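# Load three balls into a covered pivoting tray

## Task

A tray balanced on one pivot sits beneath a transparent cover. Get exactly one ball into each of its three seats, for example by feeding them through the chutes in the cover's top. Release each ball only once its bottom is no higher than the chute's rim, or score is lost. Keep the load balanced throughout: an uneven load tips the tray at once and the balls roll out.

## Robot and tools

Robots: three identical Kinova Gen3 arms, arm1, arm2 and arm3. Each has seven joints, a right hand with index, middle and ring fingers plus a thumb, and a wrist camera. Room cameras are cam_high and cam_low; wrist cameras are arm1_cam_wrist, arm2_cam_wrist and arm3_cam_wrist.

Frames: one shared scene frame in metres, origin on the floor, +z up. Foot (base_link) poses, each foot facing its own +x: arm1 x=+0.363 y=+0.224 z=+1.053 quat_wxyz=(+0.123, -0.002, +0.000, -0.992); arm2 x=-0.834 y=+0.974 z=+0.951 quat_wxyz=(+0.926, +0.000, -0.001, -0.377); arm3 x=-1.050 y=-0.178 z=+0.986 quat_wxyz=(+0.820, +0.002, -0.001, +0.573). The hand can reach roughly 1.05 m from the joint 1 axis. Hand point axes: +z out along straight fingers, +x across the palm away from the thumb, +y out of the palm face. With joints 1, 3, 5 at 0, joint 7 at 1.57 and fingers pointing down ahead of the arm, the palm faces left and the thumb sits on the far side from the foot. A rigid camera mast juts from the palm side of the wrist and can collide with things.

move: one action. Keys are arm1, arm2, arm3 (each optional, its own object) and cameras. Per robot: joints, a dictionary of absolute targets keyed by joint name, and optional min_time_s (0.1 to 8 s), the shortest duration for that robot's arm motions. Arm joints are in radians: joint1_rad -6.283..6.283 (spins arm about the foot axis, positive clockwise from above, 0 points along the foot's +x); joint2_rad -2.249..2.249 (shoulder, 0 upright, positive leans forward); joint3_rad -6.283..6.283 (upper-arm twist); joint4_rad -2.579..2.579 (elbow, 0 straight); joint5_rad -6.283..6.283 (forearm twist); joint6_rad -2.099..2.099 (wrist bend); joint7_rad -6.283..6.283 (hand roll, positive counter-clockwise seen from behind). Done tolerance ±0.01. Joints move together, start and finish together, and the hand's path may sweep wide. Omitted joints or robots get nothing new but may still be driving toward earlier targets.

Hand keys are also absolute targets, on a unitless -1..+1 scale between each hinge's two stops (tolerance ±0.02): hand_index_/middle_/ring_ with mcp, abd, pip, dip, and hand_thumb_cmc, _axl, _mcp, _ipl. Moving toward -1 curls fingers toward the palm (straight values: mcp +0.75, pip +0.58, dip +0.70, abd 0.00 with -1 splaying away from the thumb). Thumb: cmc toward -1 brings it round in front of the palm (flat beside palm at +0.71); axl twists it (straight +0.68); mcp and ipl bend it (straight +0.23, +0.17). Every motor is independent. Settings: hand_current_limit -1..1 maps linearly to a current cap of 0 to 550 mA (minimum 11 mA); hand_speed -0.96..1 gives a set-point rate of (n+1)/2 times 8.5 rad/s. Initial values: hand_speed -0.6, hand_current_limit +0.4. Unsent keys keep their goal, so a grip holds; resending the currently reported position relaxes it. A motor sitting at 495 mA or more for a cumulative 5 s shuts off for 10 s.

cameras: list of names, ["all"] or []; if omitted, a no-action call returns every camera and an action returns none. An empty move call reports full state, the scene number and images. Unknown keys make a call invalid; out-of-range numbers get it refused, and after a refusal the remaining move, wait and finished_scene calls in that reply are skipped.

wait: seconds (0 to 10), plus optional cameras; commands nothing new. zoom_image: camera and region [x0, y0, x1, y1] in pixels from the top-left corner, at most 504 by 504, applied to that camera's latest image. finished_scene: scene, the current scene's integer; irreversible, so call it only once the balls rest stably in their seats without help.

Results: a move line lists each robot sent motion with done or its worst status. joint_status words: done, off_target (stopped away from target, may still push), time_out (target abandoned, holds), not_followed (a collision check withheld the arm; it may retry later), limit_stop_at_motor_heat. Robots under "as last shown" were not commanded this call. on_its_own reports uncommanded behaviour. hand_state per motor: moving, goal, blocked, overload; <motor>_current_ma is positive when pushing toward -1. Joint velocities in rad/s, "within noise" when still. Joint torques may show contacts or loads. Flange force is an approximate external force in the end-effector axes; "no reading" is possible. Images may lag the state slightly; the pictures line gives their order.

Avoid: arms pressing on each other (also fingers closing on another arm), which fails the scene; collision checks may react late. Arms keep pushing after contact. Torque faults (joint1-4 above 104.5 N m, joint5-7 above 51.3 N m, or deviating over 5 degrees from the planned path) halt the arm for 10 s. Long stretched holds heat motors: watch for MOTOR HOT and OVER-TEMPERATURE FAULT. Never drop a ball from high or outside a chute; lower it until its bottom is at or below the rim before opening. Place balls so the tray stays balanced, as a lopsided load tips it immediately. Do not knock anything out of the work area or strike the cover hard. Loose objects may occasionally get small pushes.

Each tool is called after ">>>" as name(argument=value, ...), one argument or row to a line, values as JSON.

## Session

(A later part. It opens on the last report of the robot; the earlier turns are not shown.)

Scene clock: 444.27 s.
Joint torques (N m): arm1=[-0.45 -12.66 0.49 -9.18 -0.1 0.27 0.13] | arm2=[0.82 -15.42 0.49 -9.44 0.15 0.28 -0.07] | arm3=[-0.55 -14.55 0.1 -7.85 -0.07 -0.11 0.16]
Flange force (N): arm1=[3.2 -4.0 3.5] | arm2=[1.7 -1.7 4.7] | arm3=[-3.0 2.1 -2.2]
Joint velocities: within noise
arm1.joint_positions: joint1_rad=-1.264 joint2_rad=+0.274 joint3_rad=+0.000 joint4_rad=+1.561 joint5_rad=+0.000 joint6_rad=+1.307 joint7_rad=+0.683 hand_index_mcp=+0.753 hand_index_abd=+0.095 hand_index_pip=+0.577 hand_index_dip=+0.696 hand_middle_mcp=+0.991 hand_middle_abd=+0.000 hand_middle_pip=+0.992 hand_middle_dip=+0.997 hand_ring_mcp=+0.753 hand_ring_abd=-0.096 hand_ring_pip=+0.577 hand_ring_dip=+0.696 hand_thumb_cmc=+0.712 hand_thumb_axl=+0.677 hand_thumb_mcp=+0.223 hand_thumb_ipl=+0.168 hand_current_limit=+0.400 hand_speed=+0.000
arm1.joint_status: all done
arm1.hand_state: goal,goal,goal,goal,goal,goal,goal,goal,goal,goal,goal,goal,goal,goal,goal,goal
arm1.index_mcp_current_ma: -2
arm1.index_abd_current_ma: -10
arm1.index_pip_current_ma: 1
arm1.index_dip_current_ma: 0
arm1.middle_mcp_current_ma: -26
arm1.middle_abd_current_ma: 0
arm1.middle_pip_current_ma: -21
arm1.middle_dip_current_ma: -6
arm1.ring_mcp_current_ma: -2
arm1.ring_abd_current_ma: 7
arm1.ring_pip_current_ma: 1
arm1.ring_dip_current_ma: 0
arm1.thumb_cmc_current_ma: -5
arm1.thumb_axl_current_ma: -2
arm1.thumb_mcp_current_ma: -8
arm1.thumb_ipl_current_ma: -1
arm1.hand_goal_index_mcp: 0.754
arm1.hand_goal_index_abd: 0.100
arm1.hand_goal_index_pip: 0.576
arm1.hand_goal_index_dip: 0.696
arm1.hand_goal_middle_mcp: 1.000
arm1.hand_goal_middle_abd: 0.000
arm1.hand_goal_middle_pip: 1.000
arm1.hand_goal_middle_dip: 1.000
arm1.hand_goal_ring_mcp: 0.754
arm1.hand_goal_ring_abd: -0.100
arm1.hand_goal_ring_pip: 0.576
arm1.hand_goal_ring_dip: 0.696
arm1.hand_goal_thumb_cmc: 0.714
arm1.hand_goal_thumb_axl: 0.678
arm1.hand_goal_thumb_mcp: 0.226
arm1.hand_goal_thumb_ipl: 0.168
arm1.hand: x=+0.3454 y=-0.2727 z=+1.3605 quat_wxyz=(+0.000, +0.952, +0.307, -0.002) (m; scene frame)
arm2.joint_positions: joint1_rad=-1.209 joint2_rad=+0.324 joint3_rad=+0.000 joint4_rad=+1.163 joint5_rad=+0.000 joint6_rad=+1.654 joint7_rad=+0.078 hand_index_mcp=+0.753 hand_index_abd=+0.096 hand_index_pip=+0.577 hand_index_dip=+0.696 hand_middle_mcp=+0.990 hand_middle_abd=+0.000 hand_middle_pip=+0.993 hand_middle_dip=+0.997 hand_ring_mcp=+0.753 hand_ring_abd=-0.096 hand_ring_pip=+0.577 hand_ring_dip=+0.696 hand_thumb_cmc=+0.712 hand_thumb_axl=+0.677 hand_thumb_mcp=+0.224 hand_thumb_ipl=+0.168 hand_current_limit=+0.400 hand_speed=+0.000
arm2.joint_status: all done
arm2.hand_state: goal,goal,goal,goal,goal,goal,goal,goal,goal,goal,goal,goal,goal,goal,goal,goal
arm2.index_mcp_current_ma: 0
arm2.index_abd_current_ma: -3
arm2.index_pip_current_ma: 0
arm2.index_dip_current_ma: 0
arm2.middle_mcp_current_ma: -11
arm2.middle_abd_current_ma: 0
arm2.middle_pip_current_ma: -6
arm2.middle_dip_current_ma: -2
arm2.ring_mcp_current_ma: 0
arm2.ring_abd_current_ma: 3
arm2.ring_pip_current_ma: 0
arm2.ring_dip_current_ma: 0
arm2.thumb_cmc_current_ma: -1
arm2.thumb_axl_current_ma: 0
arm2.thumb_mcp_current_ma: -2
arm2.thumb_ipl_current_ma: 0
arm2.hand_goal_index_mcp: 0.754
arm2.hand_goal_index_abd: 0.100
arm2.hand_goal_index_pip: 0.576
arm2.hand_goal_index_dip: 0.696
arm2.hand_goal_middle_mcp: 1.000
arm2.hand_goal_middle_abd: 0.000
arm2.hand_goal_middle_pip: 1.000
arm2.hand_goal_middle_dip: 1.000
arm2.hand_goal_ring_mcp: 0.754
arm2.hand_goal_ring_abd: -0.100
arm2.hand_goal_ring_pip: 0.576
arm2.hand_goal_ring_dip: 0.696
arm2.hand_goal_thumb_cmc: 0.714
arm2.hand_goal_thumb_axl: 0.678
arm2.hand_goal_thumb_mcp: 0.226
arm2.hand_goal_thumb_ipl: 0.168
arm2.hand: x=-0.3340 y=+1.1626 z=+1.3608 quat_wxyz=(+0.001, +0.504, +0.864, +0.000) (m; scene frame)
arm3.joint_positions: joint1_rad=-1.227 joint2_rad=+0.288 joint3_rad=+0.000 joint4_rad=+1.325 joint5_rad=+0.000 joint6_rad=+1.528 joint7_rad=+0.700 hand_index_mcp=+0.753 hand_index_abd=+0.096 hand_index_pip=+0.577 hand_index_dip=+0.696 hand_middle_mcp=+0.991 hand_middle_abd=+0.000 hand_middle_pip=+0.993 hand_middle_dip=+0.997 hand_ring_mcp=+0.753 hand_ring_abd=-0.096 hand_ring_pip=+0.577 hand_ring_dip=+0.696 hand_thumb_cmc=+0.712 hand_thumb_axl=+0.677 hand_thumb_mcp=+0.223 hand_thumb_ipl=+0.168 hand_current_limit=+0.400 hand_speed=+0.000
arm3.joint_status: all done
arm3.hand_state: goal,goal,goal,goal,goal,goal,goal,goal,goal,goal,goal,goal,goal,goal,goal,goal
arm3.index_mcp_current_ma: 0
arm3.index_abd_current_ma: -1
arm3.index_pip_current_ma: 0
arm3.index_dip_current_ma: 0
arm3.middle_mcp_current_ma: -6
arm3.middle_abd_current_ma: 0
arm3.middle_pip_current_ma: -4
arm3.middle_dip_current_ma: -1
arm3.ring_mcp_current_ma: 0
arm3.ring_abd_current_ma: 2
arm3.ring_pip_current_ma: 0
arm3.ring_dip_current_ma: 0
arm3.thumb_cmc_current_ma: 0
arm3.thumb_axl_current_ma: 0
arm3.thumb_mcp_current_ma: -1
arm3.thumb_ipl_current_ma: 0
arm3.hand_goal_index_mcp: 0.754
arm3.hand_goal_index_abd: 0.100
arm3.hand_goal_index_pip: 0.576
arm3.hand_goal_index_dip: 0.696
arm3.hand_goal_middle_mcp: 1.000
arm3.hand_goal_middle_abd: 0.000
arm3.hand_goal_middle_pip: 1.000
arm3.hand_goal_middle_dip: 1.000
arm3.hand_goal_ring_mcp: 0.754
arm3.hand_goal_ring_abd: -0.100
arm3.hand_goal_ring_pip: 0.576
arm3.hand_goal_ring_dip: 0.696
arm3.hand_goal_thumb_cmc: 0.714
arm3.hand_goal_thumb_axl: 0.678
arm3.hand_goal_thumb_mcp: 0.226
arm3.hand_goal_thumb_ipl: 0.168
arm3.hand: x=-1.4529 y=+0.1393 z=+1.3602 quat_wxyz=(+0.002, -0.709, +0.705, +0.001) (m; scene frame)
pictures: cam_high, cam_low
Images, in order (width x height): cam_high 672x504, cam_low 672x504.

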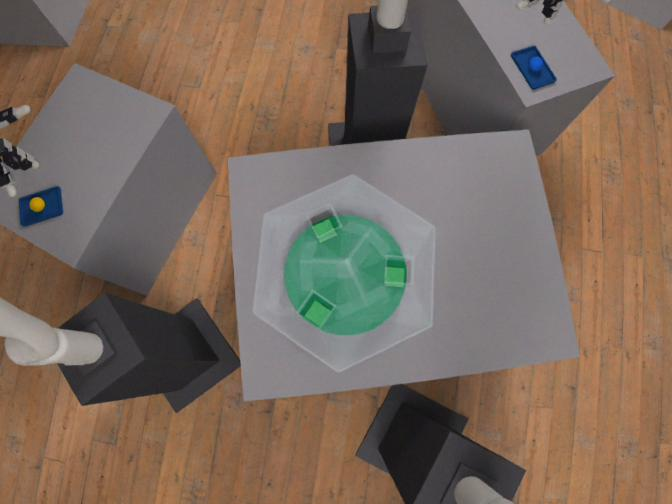

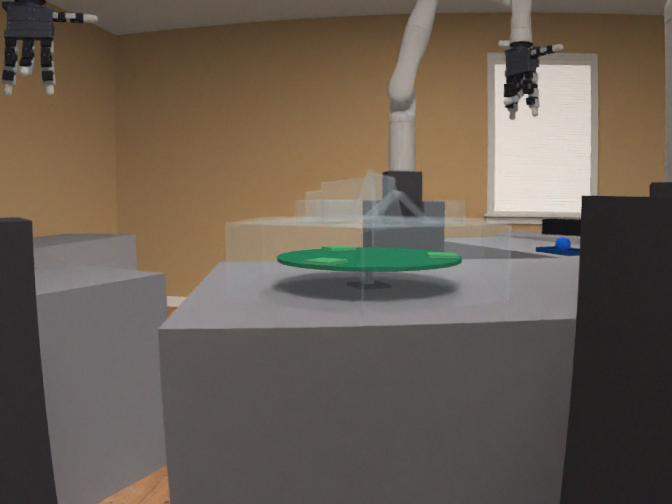

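>>> move(
  arm1={"joints":{"joint1_rad":-0.9297,"joint2_rad":0.7523,"joint4_rad":1.4097,"joint6_rad":0.9796,"joint7_rad":-2.124},"min_time_s":3},
  arm2={"joints":{"joint1_rad":-1.098,"joint2_rad":0.1991,"joint4_rad":1.9752,"joint6_rad":0.9673,"joint7_rad":-2.953},"min_time_s":3},
  arm3={"joints":{"joint1_rad":-1.0999,"joint2_rad":0.5697,"joint4_rad":1.5177,"joint6_rad":1.0542,"joint7_rad":-2.185},"min_time_s":3},
  cameras=["all"],
)

Scene clock: 684.27 s.
Joint torques (N m): arm1=[-0.48 -19.51 0.64 -7.93 -0.09 0.33 0.12] | arm2=[0.81 -11.34 0.41 -7.89 0.12 0.35 -0.05] | arm3=[-0.54 -18.52 0.26 -6.72 -0.03 -0.04 0.24]
Flange force (N): arm1=[-4.9 3.6 1.3] | arm2=[-2.2 1.2 4.2] | arm3=[3.6 -1.5 -0.4]
move: arm1 done; arm2 done; arm3 done
Joint velocities: within noise
arm1.joint_positions: joint1_rad=-0.930 joint2_rad=+0.752 joint3_rad=+0.000 joint4_rad=+1.410 joint5_rad=+0.000 joint6_rad=+0.980 joint7_rad=-2.124 hand_index_mcp=+0.753 hand_index_abd=+0.095 hand_index_pip=+0.577 hand_index_dip=+0.696 hand_middle_mcp=+0.991 hand_middle_abd=+0.000 hand_middle_pip=+0.992 hand_middle_dip=+0.997 hand_ring_mcp=+0.753 hand_ring_abd=-0.097 hand_ring_pip=+0.577 hand_ring_dip=+0.696 hand_thumb_cmc=+0.712 hand_thumb_axl=+0.677 hand_thumb_mcp=+0.223 hand_thumb_ipl=+0.168 hand_current_limit=+0.400 hand_speed=+0.000
arm1.joint_status: all done
arm1.hand_state: goal,goal,goal,goal,goal,goal,goal,goal,goal,goal,goal,goal,goal,goal,goal,goal
arm1.index_mcp_current_ma: -2
arm1.index_abd_current_ma: -10
arm1.index_pip_current_ma: 1
arm1.index_dip_current_ma: 0
arm1.middle_mcp_current_ma: -26
arm1.middle_abd_current_ma: 0
arm1.middle_pip_current_ma: -21
arm1.middle_dip_current_ma: -6
arm1.ring_mcp_current_ma: -2
arm1.ring_abd_current_ma: 7
arm1.ring_pip_current_ma: 1
arm1.ring_dip_current_ma: 0
arm1.thumb_cmc_current_ma: -4
arm1.thumb_axl_current_ma: -2
arm1.thumb_mcp_current_ma: -8
arm1.thumb_ipl_current_ma: -1
arm1.hand_goal_index_mcp: 0.754
arm1.hand_goal_index_abd: 0.100
arm1.hand_goal_index_pip: 0.576
arm1.hand_goal_index_dip: 0.696
arm1.hand_goal_middle_mcp: 1.000
arm1.hand_goal_middle_abd: 0.000
arm1.hand_goal_middle_pip: 1.000
arm1.hand_goal_middle_dip: 1.000
arm1.hand_goal_ring_mcp: 0.754
arm1.hand_goal_ring_abd: -0.100
arm1.hand_goal_ring_pip: 0.576
arm1.hand_goal_ring_dip: 0.696
arm1.hand_goal_thumb_cmc: 0.714
arm1.hand_goal_thumb_axl: 0.678
arm1.hand_goal_thumb_mcp: 0.226
arm1.hand_goal_thumb_ipl: 0.168
arm1.hand: x=+0.0985 y=-0.1904 z=+1.1702 quat_wxyz=(+0.002, +0.307, -0.952, +0.000) (m; scene frame)
arm2.joint_positions: joint1_rad=-1.098 joint2_rad=+0.199 joint3_rad=+0.000 joint4_rad=+1.975 joint5_rad=+0.000 joint6_rad=+0.967 joint7_rad=-2.953 hand_index_mcp=+0.753 hand_index_abd=+0.096 hand_index_pip=+0.577 hand_index_dip=+0.696 hand_middle_mcp=+0.990 hand_middle_abd=+0.000 hand_middle_pip=+0.993 hand_middle_dip=+0.997 hand_ring_mcp=+0.753 hand_ring_abd=-0.096 hand_ring_pip=+0.577 hand_ring_dip=+0.696 hand_thumb_cmc=+0.712 hand_thumb_axl=+0.677 hand_thumb_mcp=+0.224 hand_thumb_ipl=+0.168 hand_current_limit=+0.400 hand_speed=+0.000
arm2.joint_status: all done
arm2.hand_state: goal,goal,goal,goal,goal,goal,goal,goal,goal,goal,goal,goal,goal,goal,goal,goal
arm2.index_mcp_current_ma: 0
arm2.index_abd_current_ma: -2
arm2.index_pip_current_ma: 0
arm2.index_dip_current_ma: 0
arm2.middle_mcp_current_ma: -11
arm2.middle_abd_current_ma: 0
arm2.middle_pip_current_ma: -6
arm2.middle_dip_current_ma: -2
arm2.ring_mcp_current_ma: 0
arm2.ring_abd_current_ma: 3
arm2.ring_pip_current_ma: 0
arm2.ring_dip_current_ma: 0
arm2.thumb_cmc_current_ma: -1
arm2.thumb_axl_current_ma: 0
arm2.thumb_mcp_current_ma: -2
arm2.thumb_ipl_current_ma: 0
arm2.hand_goal_index_mcp: 0.754
arm2.hand_goal_index_abd: 0.100
arm2.hand_goal_index_pip: 0.576
arm2.hand_goal_index_dip: 0.696
arm2.hand_goal_middle_mcp: 1.000
arm2.hand_goal_middle_abd: 0.000
arm2.hand_goal_middle_pip: 1.000
arm2.hand_goal_middle_dip: 1.000
arm2.hand_goal_ring_mcp: 0.754
arm2.hand_goal_ring_abd: -0.100
arm2.hand_goal_ring_pip: 0.576
arm2.hand_goal_ring_dip: 0.696
arm2.hand_goal_thumb_cmc: 0.714
arm2.hand_goal_thumb_axl: 0.678
arm2.hand_goal_thumb_mcp: 0.226
arm2.hand_goal_thumb_ipl: 0.168
arm2.hand: x=-0.5878 y=+1.0378 z=+1.1694 quat_wxyz=(+0.000, +0.864, -0.504, +0.001) (m; scene frame)
arm3.joint_positions: joint1_rad=-1.100 joint2_rad=+0.570 joint3_rad=+0.000 joint4_rad=+1.518 joint5_rad=+0.000 joint6_rad=+1.054 joint7_rad=-2.185 hand_index_mcp=+0.753 hand_index_abd=+0.096 hand_index_pip=+0.577 hand_index_dip=+0.696 hand_middle_mcp=+0.991 hand_middle_abd=+0.000 hand_middle_pip=+0.993 hand_middle_dip=+0.997 hand_ring_mcp=+0.753 hand_ring_abd=-0.096 hand_ring_pip=+0.577 hand_ring_dip=+0.696 hand_thumb_cmc=+0.713 hand_thumb_axl=+0.677 hand_thumb_mcp=+0.223 hand_thumb_ipl=+0.168 hand_current_limit=+0.400 hand_speed=+0.000
arm3.joint_status: all done
arm3.hand_state: goal,goal,goal,goal,goal,goal,goal,goal,goal,goal,goal,goal,goal,goal,goal,goal
arm3.index_mcp_current_ma: 0
arm3.index_abd_current_ma: -1
arm3.index_pip_current_ma: 0
arm3.index_dip_current_ma: 0
arm3.middle_mcp_current_ma: -6
arm3.middle_abd_current_ma: 0
arm3.middle_pip_current_ma: -4
arm3.middle_dip_current_ma: -1
arm3.ring_mcp_current_ma: 0
arm3.ring_abd_current_ma: 1
arm3.ring_pip_current_ma: 0
arm3.ring_dip_current_ma: 0
arm3.thumb_cmc_current_ma: 0
arm3.thumb_axl_current_ma: 0
arm3.thumb_mcp_current_ma: -1
arm3.thumb_ipl_current_ma: 0
arm3.hand_goal_index_mcp: 0.754
arm3.hand_goal_index_abd: 0.100
arm3.hand_goal_index_pip: 0.576
arm3.hand_goal_index_dip: 0.696
arm3.hand_goal_middle_mcp: 1.000
arm3.hand_goal_middle_abd: 0.000
arm3.hand_goal_middle_pip: 1.000
arm3.hand_goal_middle_dip: 1.000
arm3.hand_goal_ring_mcp: 0.754
arm3.hand_goal_ring_abd: -0.100
arm3.hand_goal_ring_pip: 0.576
arm3.hand_goal_ring_dip: 0.696
arm3.hand_goal_thumb_cmc: 0.714
arm3.hand_goal_thumb_axl: 0.678
arm3.hand_goal_thumb_mcp: 0.226
arm3.hand_goal_thumb_ipl: 0.168
arm3.hand: x=-1.2855 y=+0.1934 z=+1.1695 quat_wxyz=(-0.001, +0.658, +0.753, +0.002) (m; scene frame)
pictures: arm1_cam_wrist, arm2_cam_wrist, arm3_cam_wrist, cam_high, cam_low
Images, in order (width x height): arm1_cam_wrist 672x504, arm2_cam_wrist 672x504, arm3_cam_wrist 672x504, cam_high 672x504, cam_low 672x504.

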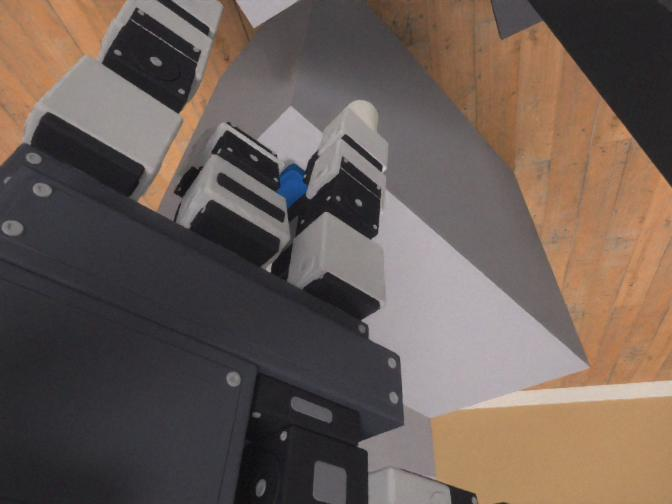

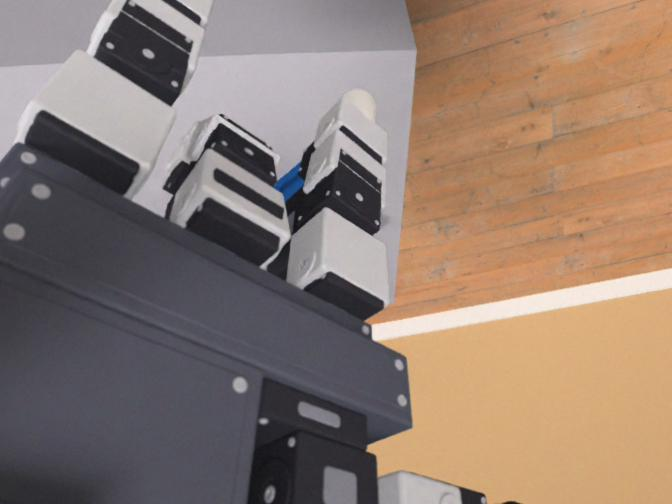

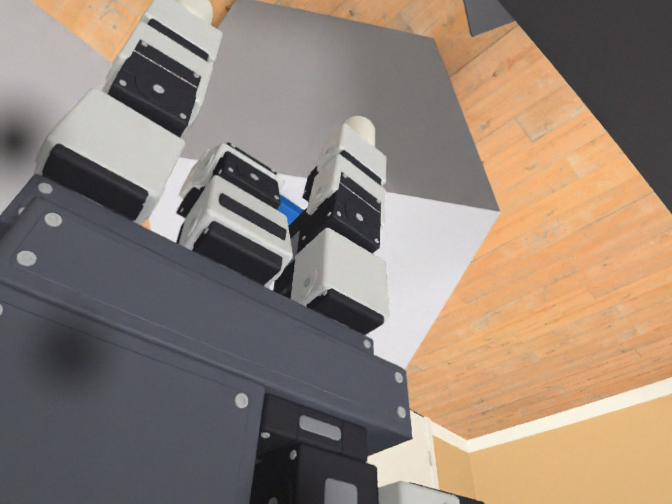

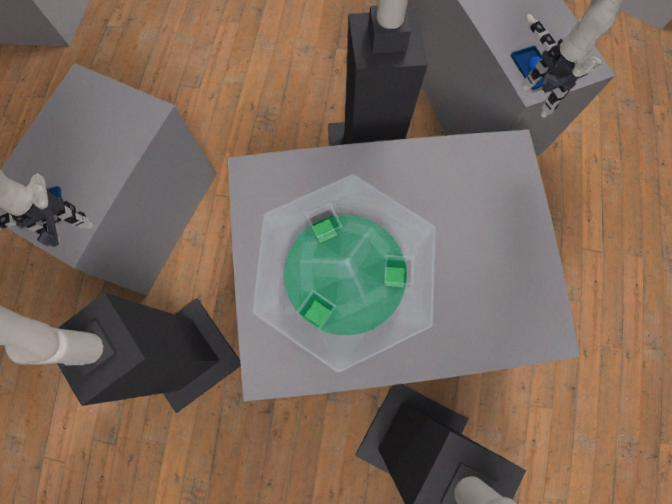

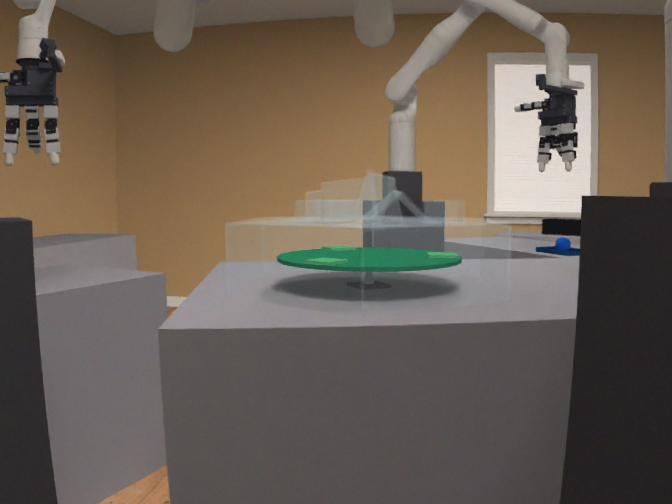

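>>> zoom_image(
  camera="arm1_cam_wrist",
  region=[230, 100, 400, 230],
)

>>> zoom_image(
  camera="arm2_cam_wrist",
  region=[230, 100, 400, 230],
)

>>> zoom_image(
  camera="arm3_cam_wrist",
  region=[230, 130, 400, 260],
)

>>> zoom_image(
  camera="cam_high",
  region=[500, 0, 620, 120],
)

>>> zoom_image(
  camera="cam_high",
  region=[0, 160, 120, 250],
)

Scaled by 2.965 from the camera's 672x504 image, which has a finer 960x720 frame.

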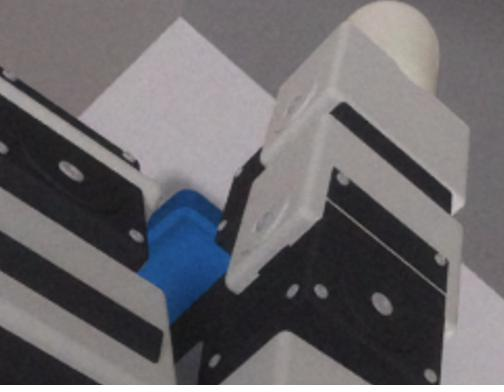

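Scaled by 2.965 from the camera's 672x504 image, which has a finer 960x720 frame.

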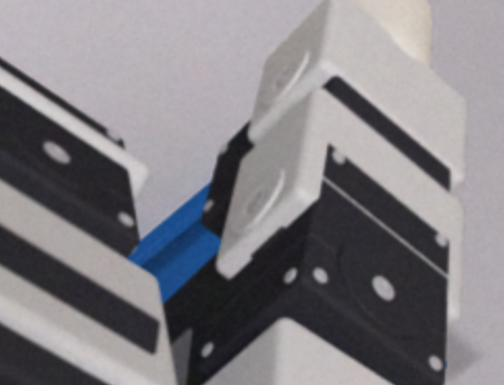

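Scaled by 2.965 from the camera's 672x504 image, which has a finer 960x720 frame.

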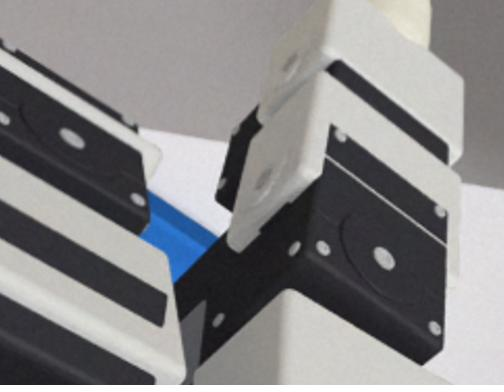

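Scaled by 4.200 from the camera's 672x504 image, which has a finer 960x720 frame.

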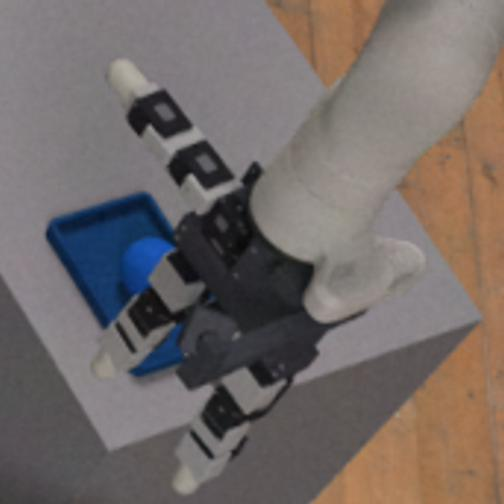

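Scaled by 4.200 from the camera's 672x504 image, which has a finer 960x720 frame.

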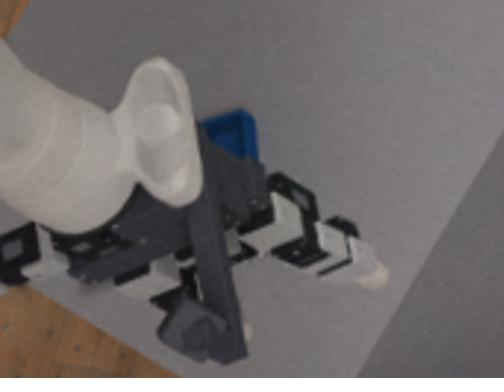

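>>> move(
  arm1={"joints":{"joint1_rad":-1.9432,"joint2_rad":0.8694,"joint4_rad":1.3091,"joint6_rad":0.9631,"joint7_rad":-0.026},"min_time_s":3},
  arm2={"joints":{"joint1_rad":-1.0997,"joint2_rad":0.667,"joint4_rad":1.3531,"joint6_rad":1.1215,"joint7_rad":-3.0037},"min_time_s":3},
  arm3={"joints":{"joint1_rad":-1.3127,"joint2_rad":1.0681,"joint4_rad":0.6422,"joint6_rad":1.4313,"joint7_rad":-2.398},"min_time_s":3},
  cameras=["arm1_cam_wrist","arm2_cam_wrist","arm3_cam_wrist"],
)

Scene clock: 789.77 s.
Joint torques (N m): arm1=[-0.46 -21.11 0.7 -7.85 -0.07 0.3 0.13] | arm2=[0.84 -20.56 0.6 -8.54 0.11 0.37 -0.04] | arm3=[-0.54 -26.39 0.39 -7.72 -0.02 -0.02 0.16]
Flange force (N): arm1=[-0.7 -6.3 1.0] | arm2=[-1.9 2.3 3.7] | arm3=[6.9 -6.0 -1.0]
move: arm1 done; arm2 done; arm3 done
Joint velocities: within noise
arm1.joint_positions: joint1_rad=-1.943 joint2_rad=+0.869 joint3_rad=+0.000 joint4_rad=+1.309 joint5_rad=+0.000 joint6_rad=+0.963 joint7_rad=-0.026 hand_index_mcp=+0.753 hand_index_abd=+0.095 hand_index_pip=+0.577 hand_index_dip=+0.696 hand_middle_mcp=+0.991 hand_middle_abd=+0.000 hand_middle_pip=+0.992 hand_middle_dip=+0.997 hand_ring_mcp=+0.753 hand_ring_abd=-0.097 hand_ring_pip=+0.577 hand_ring_dip=+0.696 hand_thumb_cmc=+0.712 hand_thumb_axl=+0.677 hand_thumb_mcp=+0.223 hand_thumb_ipl=+0.168 hand_current_limit=+0.400 hand_speed=+0.000
arm1.joint_status: all done
arm1.hand_state: goal,goal,goal,goal,goal,goal,goal,goal,goal,goal,goal,goal,goal,goal,goal,goal
arm1.index_mcp_current_ma: -2
arm1.index_abd_current_ma: -10
arm1.index_pip_current_ma: 1
arm1.index_dip_current_ma: 0
arm1.middle_mcp_current_ma: -26
arm1.middle_abd_current_ma: 0
arm1.middle_pip_current_ma: -21
arm1.middle_dip_current_ma: -6
arm1.ring_mcp_current_ma: -2
arm1.ring_abd_current_ma: 6
arm1.ring_pip_current_ma: 1
arm1.ring_dip_current_ma: 0
arm1.thumb_cmc_current_ma: -4
arm1.thumb_axl_current_ma: -2
arm1.thumb_mcp_current_ma: -8
arm1.thumb_ipl_current_ma: -1
arm1.hand_goal_index_mcp: 0.754
arm1.hand_goal_index_abd: 0.100
arm1.hand_goal_index_pip: 0.576
arm1.hand_goal_index_dip: 0.696
arm1.hand_goal_middle_mcp: 1.000
arm1.hand_goal_middle_abd: 0.000
arm1.hand_goal_middle_pip: 1.000
arm1.hand_goal_middle_dip: 1.000
arm1.hand_goal_ring_mcp: 0.754
arm1.hand_goal_ring_abd: -0.100
arm1.hand_goal_ring_pip: 0.576
arm1.hand_goal_ring_dip: 0.696
arm1.hand_goal_thumb_cmc: 0.714
arm1.hand_goal_thumb_axl: 0.678
arm1.hand_goal_thumb_mcp: 0.226
arm1.hand_goal_thumb_ipl: 0.168
arm1.hand: x=+0.7080 y=-0.3453 z=+1.1284 quat_wxyz=(+0.000, +0.956, +0.292, -0.002) (m; scene frame)
arm2.joint_positions: joint1_rad=-1.100 joint2_rad=+0.667 joint3_rad=+0.000 joint4_rad=+1.353 joint5_rad=+0.000 joint6_rad=+1.121 joint7_rad=-3.004 hand_index_mcp=+0.753 hand_index_abd=+0.096 hand_index_pip=+0.577 hand_index_dip=+0.696 hand_middle_mcp=+0.990 hand_middle_abd=+0.000 hand_middle_pip=+0.993 hand_middle_dip=+0.997 hand_ring_mcp=+0.753 hand_ring_abd=-0.096 hand_ring_pip=+0.577 hand_ring_dip=+0.696 hand_thumb_cmc=+0.712 hand_thumb_axl=+0.677 hand_thumb_mcp=+0.224 hand_thumb_ipl=+0.168 hand_current_limit=+0.400 hand_speed=+0.000
arm2.joint_status: all done
arm2.hand_state: goal,goal,goal,goal,goal,goal,goal,goal,goal,goal,goal,goal,goal,goal,goal,goal
arm2.index_mcp_current_ma: 0
arm2.index_abd_current_ma: -2
arm2.index_pip_current_ma: 0
arm2.index_dip_current_ma: 0
arm2.middle_mcp_current_ma: -11
arm2.middle_abd_current_ma: 0
arm2.middle_pip_current_ma: -6
arm2.middle_dip_current_ma: -2
arm2.ring_mcp_current_ma: 0
arm2.ring_abd_current_ma: 3
arm2.ring_pip_current_ma: 0
arm2.ring_dip_current_ma: 0
arm2.thumb_cmc_current_ma: -1
arm2.thumb_axl_current_ma: 0
arm2.thumb_mcp_current_ma: -2
arm2.thumb_ipl_current_ma: 0
arm2.hand_goal_index_mcp: 0.754
arm2.hand_goal_index_abd: 0.100
arm2.hand_goal_index_pip: 0.576
arm2.hand_goal_index_dip: 0.696
arm2.hand_goal_middle_mcp: 1.000
arm2.hand_goal_middle_abd: 0.000
arm2.hand_goal_middle_pip: 1.000
arm2.hand_goal_middle_dip: 1.000
arm2.hand_goal_ring_mcp: 0.754
arm2.hand_goal_ring_abd: -0.100
arm2.hand_goal_ring_pip: 0.576
arm2.hand_goal_ring_dip: 0.696
arm2.hand_goal_thumb_cmc: 0.714
arm2.hand_goal_thumb_axl: 0.678
arm2.hand_goal_thumb_mcp: 0.226
arm2.hand_goal_thumb_ipl: 0.168
arm2.hand: x=-0.3981 y=+1.1073 z=+1.1298 quat_wxyz=(+0.000, +0.851, -0.525, +0.001) (m; scene frame)
arm3.joint_positions: joint1_rad=-1.313 joint2_rad=+1.068 joint3_rad=+0.000 joint4_rad=+0.642 joint5_rad=+0.000 joint6_rad=+1.431 joint7_rad=-2.398 hand_index_mcp=+0.753 hand_index_abd=+0.096 hand_index_pip=+0.577 hand_index_dip=+0.696 hand_middle_mcp=+0.991 hand_middle_abd=+0.000 hand_middle_pip=+0.993 hand_middle_dip=+0.997 hand_ring_mcp=+0.753 hand_ring_abd=-0.096 hand_ring_pip=+0.577 hand_ring_dip=+0.696 hand_thumb_cmc=+0.713 hand_thumb_axl=+0.677 hand_thumb_mcp=+0.223 hand_thumb_ipl=+0.168 hand_current_limit=+0.400 hand_speed=+0.000
arm3.joint_status: all done
arm3.hand_state: goal,goal,goal,goal,goal,goal,goal,goal,goal,goal,goal,goal,goal,goal,goal,goal
arm3.index_mcp_current_ma: 0
arm3.index_abd_current_ma: -1
arm3.index_pip_current_ma: 0
arm3.index_dip_current_ma: 0
arm3.middle_mcp_current_ma: -6
arm3.middle_abd_current_ma: 0
arm3.middle_pip_current_ma: -4
arm3.middle_dip_current_ma: -1
arm3.ring_mcp_current_ma: 0
arm3.ring_abd_current_ma: 1
arm3.ring_pip_current_ma: 0
arm3.ring_dip_current_ma: 0
arm3.thumb_cmc_current_ma: 0
arm3.thumb_axl_current_ma: 0
arm3.thumb_mcp_current_ma: -1
arm3.thumb_ipl_current_ma: 0
arm3.hand_goal_index_mcp: 0.754
arm3.hand_goal_index_abd: 0.100
arm3.hand_goal_index_pip: 0.576
arm3.hand_goal_index_dip: 0.696
arm3.hand_goal_middle_mcp: 1.000
arm3.hand_goal_middle_abd: 0.000
arm3.hand_goal_middle_pip: 1.000
arm3.hand_goal_middle_dip: 1.000
arm3.hand_goal_ring_mcp: 0.754
arm3.hand_goal_ring_abd: -0.100
arm3.hand_goal_ring_pip: 0.576
arm3.hand_goal_ring_dip: 0.696
arm3.hand_goal_thumb_cmc: 0.714
arm3.hand_goal_thumb_axl: 0.678
arm3.hand_goal_thumb_mcp: 0.226
arm3.hand_goal_thumb_ipl: 0.168
arm3.hand: x=-1.5066 y=+0.2195 z=+1.1295 quat_wxyz=(-0.001, +0.658, +0.753, +0.002) (m; scene frame)
pictures: arm1_cam_wrist, arm2_cam_wrist, arm3_cam_wrist
Images, in order (width x height): arm1_cam_wrist 672x504, arm2_cam_wrist 672x504, arm3_cam_wrist 672x504.

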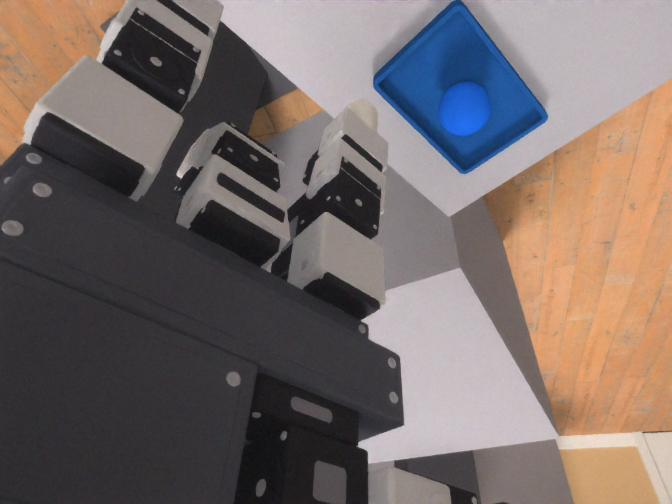

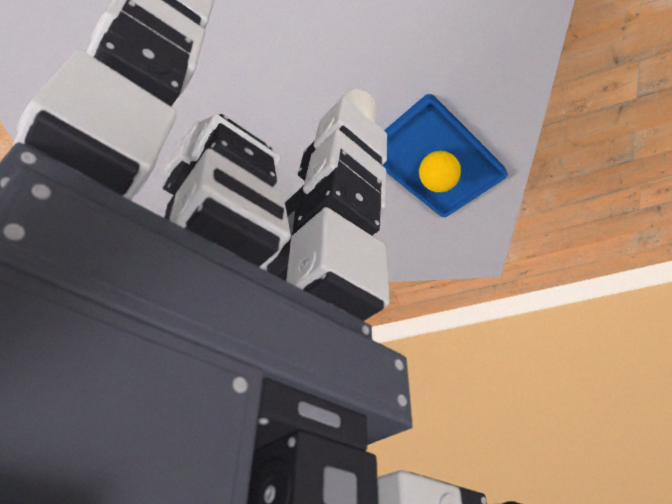

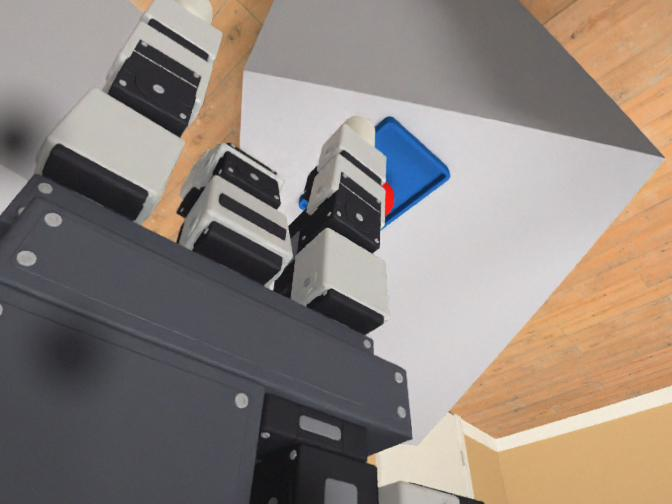

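>>> move(
  arm1={"joints":{"joint1_rad":-1.6862,"joint2_rad":1.1984,"joint4_rad":0.8702,"joint6_rad":1.0730,"joint7_rad":0.1616},"min_time_s":3},
  arm2={"joints":{"joint1_rad":-1.4877,"joint2_rad":0.8055,"joint4_rad":1.4001,"joint6_rad":0.9360,"joint7_rad":-3.4232},"min_time_s":3},
  arm3={"joints":{"joint1_rad":-1.767,"joint2_rad":0.9908,"joint4_rad":1.1163,"joint6_rad":1.0345,"joint7_rad":-4.4},"min_time_s":3},
  cameras=["arm1_cam_wrist","arm2_cam_wrist","arm3_cam_wrist","cam_low"],
)

Scene clock: 931.37 s.
Joint torques (N m): arm1=[-0.42 -24.83 0.75 -8.4 -0.09 0.28 0.11] | arm2=[0.84 -21.85 0.6 -7.76 0.1 0.37 -0.05] | arm3=[-0.49 -24.48 0.32 -6.67 -0.08 -0.06 0.16]
Flange force (N): arm1=[1.2 -9.3 0.0] | arm2=[-0.7 3.2 3.5] | arm3=[-4.6 -2.5 0.5]
move: arm1 done; arm2 done; arm3 done
Joint velocities: within noise
arm1.joint_positions: joint1_rad=-1.686 joint2_rad=+1.198 joint3_rad=+0.000 joint4_rad=+0.870 joint5_rad=+0.000 joint6_rad=+1.073 joint7_rad=+0.162 hand_index_mcp=+0.753 hand_index_abd=+0.095 hand_index_pip=+0.577 hand_index_dip=+0.696 hand_middle_mcp=+0.991 hand_middle_abd=+0.000 hand_middle_pip=+0.992 hand_middle_dip=+0.997 hand_ring_mcp=+0.753 hand_ring_abd=-0.097 hand_ring_pip=+0.577 hand_ring_dip=+0.696 hand_thumb_cmc=+0.712 hand_thumb_axl=+0.677 hand_thumb_mcp=+0.223 hand_thumb_ipl=+0.168 hand_current_limit=+0.400 hand_speed=+0.000
arm1.joint_status: all done
arm1.hand_state: goal,goal,goal,goal,goal,goal,goal,goal,goal,goal,goal,goal,goal,goal,goal,goal
arm1.index_mcp_current_ma: -2
arm1.index_abd_current_ma: -9
arm1.index_pip_current_ma: 1
arm1.index_dip_current_ma: 0
arm1.middle_mcp_current_ma: -26
arm1.middle_abd_current_ma: 0
arm1.middle_pip_current_ma: -21
arm1.middle_dip_current_ma: -6
arm1.ring_mcp_current_ma: -2
arm1.ring_abd_current_ma: 6
arm1.ring_pip_current_ma: 1
arm1.ring_dip_current_ma: 0
arm1.thumb_cmc_current_ma: -4
arm1.thumb_axl_current_ma: -2
arm1.thumb_mcp_current_ma: -8
arm1.thumb_ipl_current_ma: -1
arm1.hand_goal_index_mcp: 0.754
arm1.hand_goal_index_abd: 0.100
arm1.hand_goal_index_pip: 0.576
arm1.hand_goal_index_dip: 0.696
arm1.hand_goal_middle_mcp: 1.000
arm1.hand_goal_middle_abd: 0.000
arm1.hand_goal_middle_pip: 1.000
arm1.hand_goal_middle_dip: 1.000
arm1.hand_goal_ring_mcp: 0.754
arm1.hand_goal_ring_abd: -0.100
arm1.hand_goal_ring_pip: 0.576
arm1.hand_goal_ring_dip: 0.696
arm1.hand_goal_thumb_cmc: 0.714
arm1.hand_goal_thumb_axl: 0.678
arm1.hand_goal_thumb_mcp: 0.226
arm1.hand_goal_thumb_ipl: 0.168
arm1.hand: x=+0.5993 y=-0.4945 z=+1.0399 quat_wxyz=(+0.000, +0.966, +0.259, -0.002) (m; scene frame)
arm2.joint_positions: joint1_rad=-1.488 joint2_rad=+0.806 joint3_rad=+0.000 joint4_rad=+1.400 joint5_rad=+0.000 joint6_rad=+0.936 joint7_rad=-3.423 hand_index_mcp=+0.753 hand_index_abd=+0.096 hand_index_pip=+0.577 hand_index_dip=+0.696 hand_middle_mcp=+0.990 hand_middle_abd=+0.000 hand_middle_pip=+0.993 hand_middle_dip=+0.997 hand_ring_mcp=+0.753 hand_ring_abd=-0.096 hand_ring_pip=+0.577 hand_ring_dip=+0.696 hand_thumb_cmc=+0.712 hand_thumb_axl=+0.677 hand_thumb_mcp=+0.224 hand_thumb_ipl=+0.168 hand_current_limit=+0.400 hand_speed=+0.000
arm2.joint_status: all done
arm2.hand_state: goal,goal,goal,goal,goal,goal,goal,goal,goal,goal,goal,goal,goal,goal,goal,goal
arm2.index_mcp_current_ma: 0
arm2.index_abd_current_ma: -2
arm2.index_pip_current_ma: 0
arm2.index_dip_current_ma: 0
arm2.middle_mcp_current_ma: -11
arm2.middle_abd_current_ma: 0
arm2.middle_pip_current_ma: -6
arm2.middle_dip_current_ma: -2
arm2.ring_mcp_current_ma: 0
arm2.ring_abd_current_ma: 2
arm2.ring_pip_current_ma: 0
arm2.ring_dip_current_ma: 0
arm2.thumb_cmc_current_ma: -1
arm2.thumb_axl_current_ma: 0
arm2.thumb_mcp_current_ma: -2
arm2.thumb_ipl_current_ma: 0
arm2.hand_goal_index_mcp: 0.754
arm2.hand_goal_index_abd: 0.100
arm2.hand_goal_index_pip: 0.576
arm2.hand_goal_index_dip: 0.696
arm2.hand_goal_middle_mcp: 1.000
arm2.hand_goal_middle_abd: 0.000
arm2.hand_goal_middle_pip: 1.000
arm2.hand_goal_middle_dip: 1.000
arm2.hand_goal_ring_mcp: 0.754
arm2.hand_goal_ring_abd: -0.100
arm2.hand_goal_ring_pip: 0.576
arm2.hand_goal_ring_dip: 0.696
arm2.hand_goal_thumb_cmc: 0.714
arm2.hand_goal_thumb_axl: 0.678
arm2.hand_goal_thumb_mcp: 0.226
arm2.hand_goal_thumb_ipl: 0.168
arm2.hand: x=-0.4846 y=+1.3050 z=+1.0405 quat_wxyz=(+0.000, +0.843, -0.538, +0.001) (m; scene frame)
arm3.joint_positions: joint1_rad=-1.767 joint2_rad=+0.991 joint3_rad=+0.000 joint4_rad=+1.116 joint5_rad=+0.000 joint6_rad=+1.034 joint7_rad=-4.400 hand_index_mcp=+0.753 hand_index_abd=+0.096 hand_index_pip=+0.577 hand_index_dip=+0.696 hand_middle_mcp=+0.991 hand_middle_abd=+0.000 hand_middle_pip=+0.993 hand_middle_dip=+0.997 hand_ring_mcp=+0.753 hand_ring_abd=-0.096 hand_ring_pip=+0.577 hand_ring_dip=+0.696 hand_thumb_cmc=+0.713 hand_thumb_axl=+0.677 hand_thumb_mcp=+0.223 hand_thumb_ipl=+0.168 hand_current_limit=+0.400 hand_speed=+0.000
arm3.joint_status: all done
arm3.hand_state: goal,goal,goal,goal,goal,goal,goal,goal,goal,goal,goal,goal,goal,goal,goal,goal
arm3.index_mcp_current_ma: 0
arm3.index_abd_current_ma: -1
arm3.index_pip_current_ma: 0
arm3.index_dip_current_ma: 0
arm3.middle_mcp_current_ma: -6
arm3.middle_abd_current_ma: 0
arm3.middle_pip_current_ma: -4
arm3.middle_dip_current_ma: -1
arm3.ring_mcp_current_ma: 0
arm3.ring_abd_current_ma: 1
arm3.ring_pip_current_ma: 0
arm3.ring_dip_current_ma: 0
arm3.thumb_cmc_current_ma: 0
arm3.thumb_axl_current_ma: 0
arm3.thumb_mcp_current_ma: -1
arm3.thumb_ipl_current_ma: 0
arm3.hand_goal_index_mcp: 0.754
arm3.hand_goal_index_abd: 0.100
arm3.hand_goal_index_pip: 0.576
arm3.hand_goal_index_dip: 0.696
arm3.hand_goal_middle_mcp: 1.000
arm3.hand_goal_middle_abd: 0.000
arm3.hand_goal_middle_pip: 1.000
arm3.hand_goal_middle_dip: 1.000
arm3.hand_goal_ring_mcp: 0.754
arm3.hand_goal_ring_abd: -0.100
arm3.hand_goal_ring_pip: 0.576
arm3.hand_goal_ring_dip: 0.696
arm3.hand_goal_thumb_cmc: 0.714
arm3.hand_goal_thumb_axl: 0.678
arm3.hand_goal_thumb_mcp: 0.226
arm3.hand_goal_thumb_ipl: 0.168
arm3.hand: x=-1.6701 y=-0.1456 z=+1.0389 quat_wxyz=(-0.002, +0.997, +0.079, +0.000) (m; scene frame)
pictures: arm1_cam_wrist, arm2_cam_wrist, arm3_cam_wrist, cam_low
Images, in order (width x height): arm1_cam_wrist 672x504, arm2_cam_wrist 672x504, arm3_cam_wrist 672x504, cam_low 672x504.

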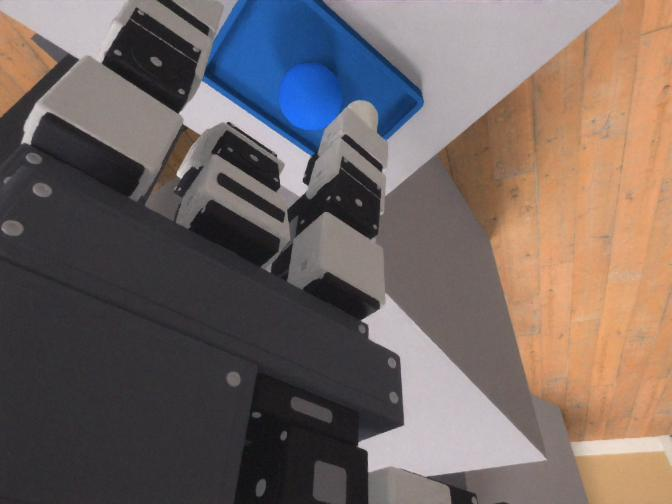

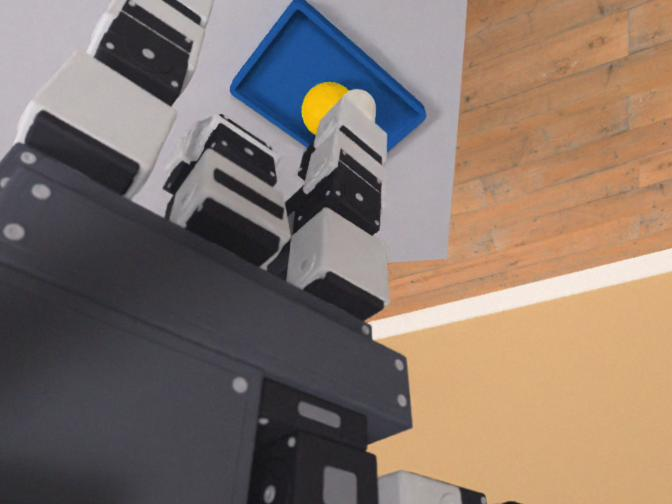

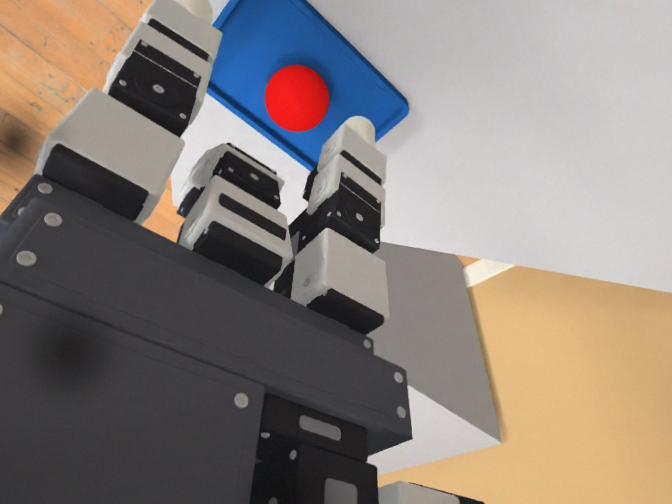

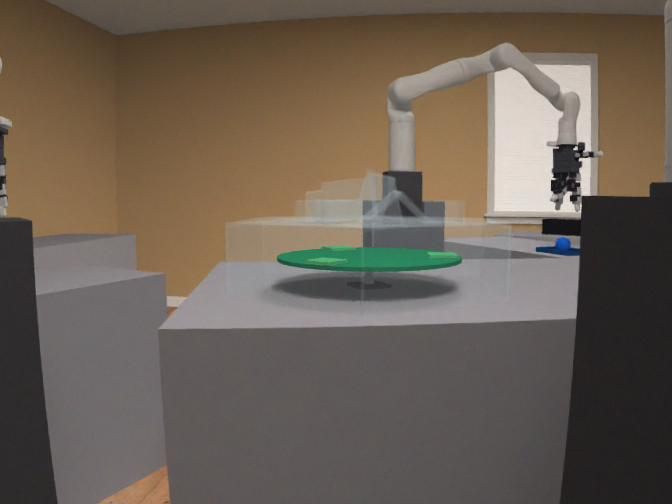

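>>> move(
  arm1={"joints":{"joint1_rad":-1.5802,"joint2_rad":1.1845,"joint4_rad":1.1418,"joint6_rad":0.8153,"joint7_rad":0.2676},"min_time_s":2},
  arm2={"joints":{"joint1_rad":-1.582,"joint2_rad":1.2173,"joint4_rad":0.8718,"joint6_rad":1.0525,"joint7_rad":-3.5173},"min_time_s":2},
  arm3={"joints":{"joint1_rad":-1.6994,"joint2_rad":1.2442,"joint4_rad":0.7013,"joint6_rad":1.1961,"joint7_rad":-4.3295},"min_time_s":2},
  cameras=["arm1_cam_wrist","arm2_cam_wrist","arm3_cam_wrist","cam_high","cam_low"],
)

Scene clock: 988.43 s.
Joint torques (N m): arm1=[-0.43 -23.46 0.75 -7.03 -0.1 0.3 0.15] | arm2=[0.89 -26.88 0.71 -7.95 0.09 0.35 -0.04] | arm3=[-0.47 -27.32 0.35 -7.12 -0.08 -0.07 0.16]
Flange force (N): arm1=[1.4 -6.7 -0.6] | arm2=[-0.5 2.1 2.9] | arm3=[-8.4 -4.4 0.8]
move: arm1 done; arm2 done; arm3 done
Joint velocities: within noise
arm1.joint_positions: joint1_rad=-1.580 joint2_rad=+1.185 joint3_rad=+0.000 joint4_rad=+1.142 joint5_rad=+0.000 joint6_rad=+0.815 joint7_rad=+0.268 hand_index_mcp=+0.753 hand_index_abd=+0.095 hand_index_pip=+0.577 hand_index_dip=+0.696 hand_middle_mcp=+0.991 hand_middle_abd=+0.000 hand_middle_pip=+0.992 hand_middle_dip=+0.997 hand_ring_mcp=+0.753 hand_ring_abd=-0.097 hand_ring_pip=+0.577 hand_ring_dip=+0.696 hand_thumb_cmc=+0.712 hand_thumb_axl=+0.677 hand_thumb_mcp=+0.223 hand_thumb_ipl=+0.168 hand_current_limit=+0.400 hand_speed=+0.000
arm1.joint_status: all done
arm1.hand_state: goal,goal,goal,goal,goal,goal,goal,goal,goal,goal,goal,goal,goal,goal,goal,goal
arm1.index_mcp_current_ma: -2
arm1.index_abd_current_ma: -9
arm1.index_pip_current_ma: 1
arm1.index_dip_current_ma: 0
arm1.middle_mcp_current_ma: -26
arm1.middle_abd_current_ma: 0
arm1.middle_pip_current_ma: -21
arm1.middle_dip_current_ma: -6
arm1.ring_mcp_current_ma: -2
arm1.ring_abd_current_ma: 6
arm1.ring_pip_current_ma: 1
arm1.ring_dip_current_ma: 0
arm1.thumb_cmc_current_ma: -4
arm1.thumb_axl_current_ma: -2
arm1.thumb_mcp_current_ma: -8
arm1.thumb_ipl_current_ma: -1
arm1.hand_goal_index_mcp: 0.754
arm1.hand_goal_index_abd: 0.100
arm1.hand_goal_index_pip: 0.576
arm1.hand_goal_index_dip: 0.696
arm1.hand_goal_middle_mcp: 1.000
arm1.hand_goal_middle_abd: 0.000
arm1.hand_goal_middle_pip: 1.000
arm1.hand_goal_middle_dip: 1.000
arm1.hand_goal_ring_mcp: 0.754
arm1.hand_goal_ring_abd: -0.100
arm1.hand_goal_ring_pip: 0.576
arm1.hand_goal_ring_dip: 0.696
arm1.hand_goal_thumb_cmc: 0.714
arm1.hand_goal_thumb_axl: 0.678
arm1.hand_goal_thumb_mcp: 0.226
arm1.hand_goal_thumb_ipl: 0.168
arm1.hand: x=+0.5183 y=-0.4657 z=+0.9802 quat_wxyz=(+0.000, +0.966, +0.259, -0.002) (m; scene frame)
arm2.joint_positions: joint1_rad=-1.582 joint2_rad=+1.217 joint3_rad=+0.000 joint4_rad=+0.872 joint5_rad=+0.000 joint6_rad=+1.053 joint7_rad=-3.517 hand_index_mcp=+0.753 hand_index_abd=+0.096 hand_index_pip=+0.577 hand_index_dip=+0.696 hand_middle_mcp=+0.990 hand_middle_abd=+0.000 hand_middle_pip=+0.993 hand_middle_dip=+0.997 hand_ring_mcp=+0.753 hand_ring_abd=-0.096 hand_ring_pip=+0.577 hand_ring_dip=+0.696 hand_thumb_cmc=+0.712 hand_thumb_axl=+0.677 hand_thumb_mcp=+0.224 hand_thumb_ipl=+0.168 hand_current_limit=+0.400 hand_speed=+0.000
arm2.joint_status: all done
arm2.hand_state: goal,goal,goal,goal,goal,goal,goal,goal,goal,goal,goal,goal,goal,goal,goal,goal
arm2.index_mcp_current_ma: 0
arm2.index_abd_current_ma: -2
arm2.index_pip_current_ma: 0
arm2.index_dip_current_ma: 0
arm2.middle_mcp_current_ma: -11
arm2.middle_abd_current_ma: 0
arm2.middle_pip_current_ma: -6
arm2.middle_dip_current_ma: -2
arm2.ring_mcp_current_ma: 0
arm2.ring_abd_current_ma: 2
arm2.ring_pip_current_ma: 0
arm2.ring_dip_current_ma: 0
arm2.thumb_cmc_current_ma: -1
arm2.thumb_axl_current_ma: 0
arm2.thumb_mcp_current_ma: -2
arm2.thumb_ipl_current_ma: 0
arm2.hand_goal_index_mcp: 0.754
arm2.hand_goal_index_abd: 0.100
arm2.hand_goal_index_pip: 0.576
arm2.hand_goal_index_dip: 0.696
arm2.hand_goal_middle_mcp: 1.000
arm2.hand_goal_middle_abd: 0.000
arm2.hand_goal_middle_pip: 1.000
arm2.hand_goal_middle_dip: 1.000
arm2.hand_goal_ring_mcp: 0.754
arm2.hand_goal_ring_abd: -0.100
arm2.hand_goal_ring_pip: 0.576
arm2.hand_goal_ring_dip: 0.696
arm2.hand_goal_thumb_cmc: 0.714
arm2.hand_goal_thumb_axl: 0.678
arm2.hand_goal_thumb_mcp: 0.226
arm2.hand_goal_thumb_ipl: 0.168
arm2.hand: x=-0.4421 y=+1.4251 z=+0.9254 quat_wxyz=(+0.000, +0.843, -0.538, +0.001) (m; scene frame)
arm3.joint_positions: joint1_rad=-1.699 joint2_rad=+1.244 joint3_rad=+0.000 joint4_rad=+0.701 joint5_rad=+0.000 joint6_rad=+1.196 joint7_rad=-4.329 hand_index_mcp=+0.753 hand_index_abd=+0.096 hand_index_pip=+0.577 hand_index_dip=+0.696 hand_middle_mcp=+0.991 hand_middle_abd=+0.000 hand_middle_pip=+0.993 hand_middle_dip=+0.997 hand_ring_mcp=+0.753 hand_ring_abd=-0.096 hand_ring_pip=+0.577 hand_ring_dip=+0.696 hand_thumb_cmc=+0.713 hand_thumb_axl=+0.677 hand_thumb_mcp=+0.223 hand_thumb_ipl=+0.168 hand_current_limit=+0.400 hand_speed=+0.000
arm3.joint_status: all done
arm3.hand_state: goal,goal,goal,goal,goal,goal,goal,goal,goal,goal,goal,goal,goal,goal,goal,goal
arm3.index_mcp_current_ma: 0
arm3.index_abd_current_ma: -1
arm3.index_pip_current_ma: 0
arm3.index_dip_current_ma: 0
arm3.middle_mcp_current_ma: -6
arm3.middle_abd_current_ma: 0
arm3.middle_pip_current_ma: -4
arm3.middle_dip_current_ma: -1
arm3.ring_mcp_current_ma: 0
arm3.ring_abd_current_ma: 1
arm3.ring_pip_current_ma: 0
arm3.ring_dip_current_ma: 0
arm3.thumb_cmc_current_ma: 0
arm3.thumb_axl_current_ma: 0
arm3.thumb_mcp_current_ma: -1
arm3.thumb_ipl_current_ma: 0
arm3.hand_goal_index_mcp: 0.754
arm3.hand_goal_index_abd: 0.100
arm3.hand_goal_index_pip: 0.576
arm3.hand_goal_index_dip: 0.696
arm3.hand_goal_middle_mcp: 1.000
arm3.hand_goal_middle_abd: 0.000
arm3.hand_goal_middle_pip: 1.000
arm3.hand_goal_middle_dip: 1.000
arm3.hand_goal_ring_mcp: 0.754
arm3.hand_goal_ring_abd: -0.100
arm3.hand_goal_ring_pip: 0.576
arm3.hand_goal_ring_dip: 0.696
arm3.hand_goal_thumb_cmc: 0.714
arm3.hand_goal_thumb_axl: 0.678
arm3.hand_goal_thumb_mcp: 0.226
arm3.hand_goal_thumb_ipl: 0.168
arm3.hand: x=-1.7275 y=-0.0893 z=+0.9891 quat_wxyz=(-0.002, +0.997, +0.081, +0.000) (m; scene frame)
pictures: arm1_cam_wrist, arm2_cam_wrist, arm3_cam_wrist, cam_high, cam_low
Images, in order (width x height): arm1_cam_wrist 672x504, arm2_cam_wrist 672x504, arm3_cam_wrist 672x504, cam_high 672x504, cam_low 672x504.

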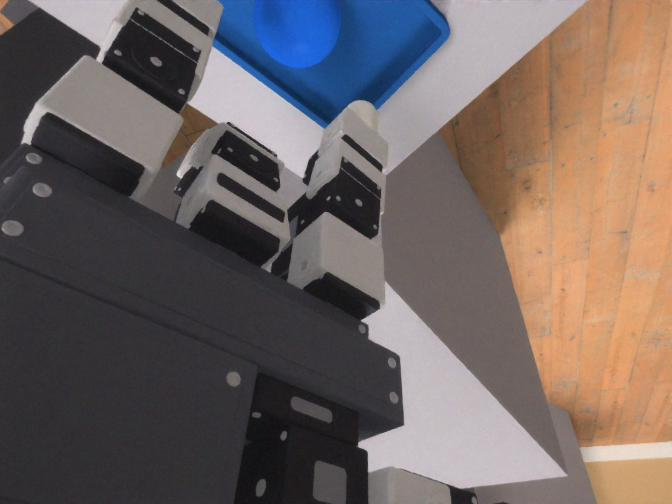

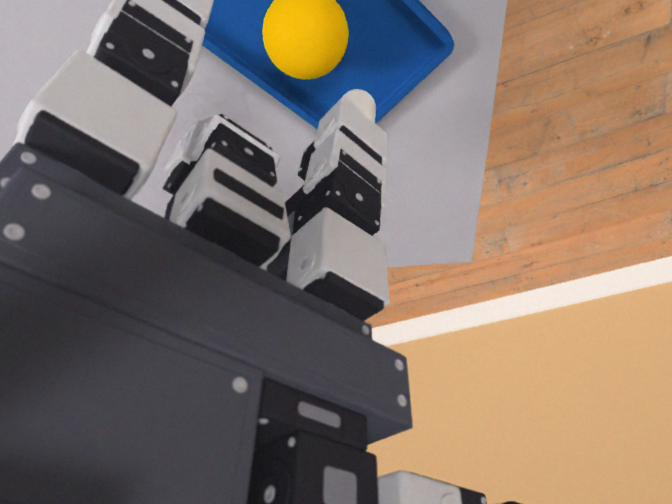

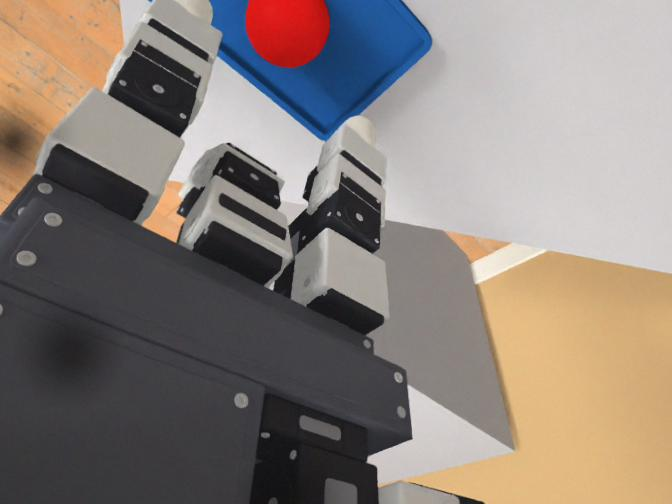

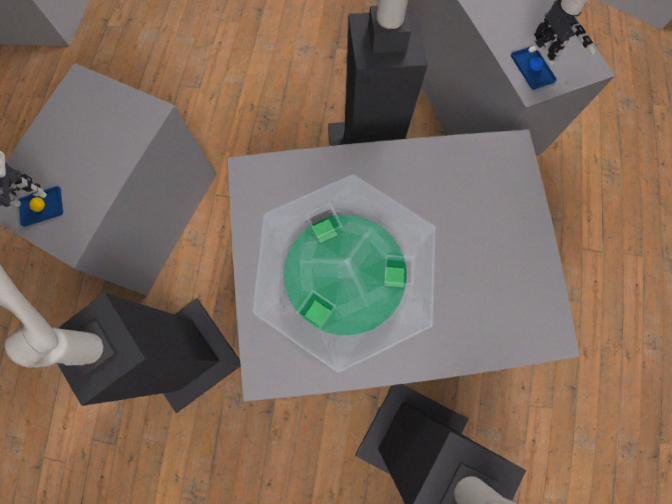

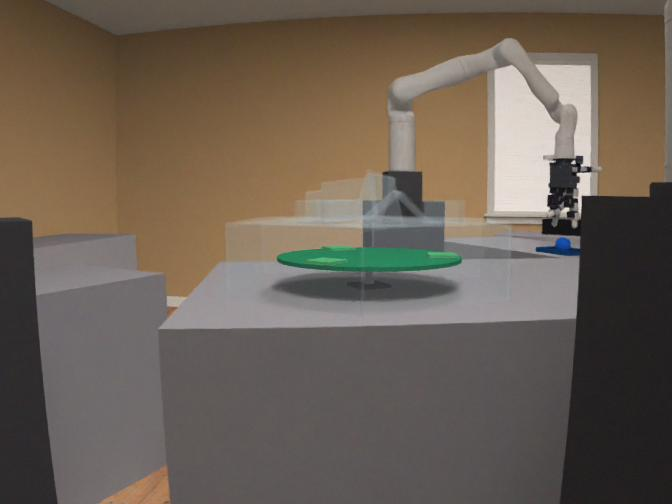

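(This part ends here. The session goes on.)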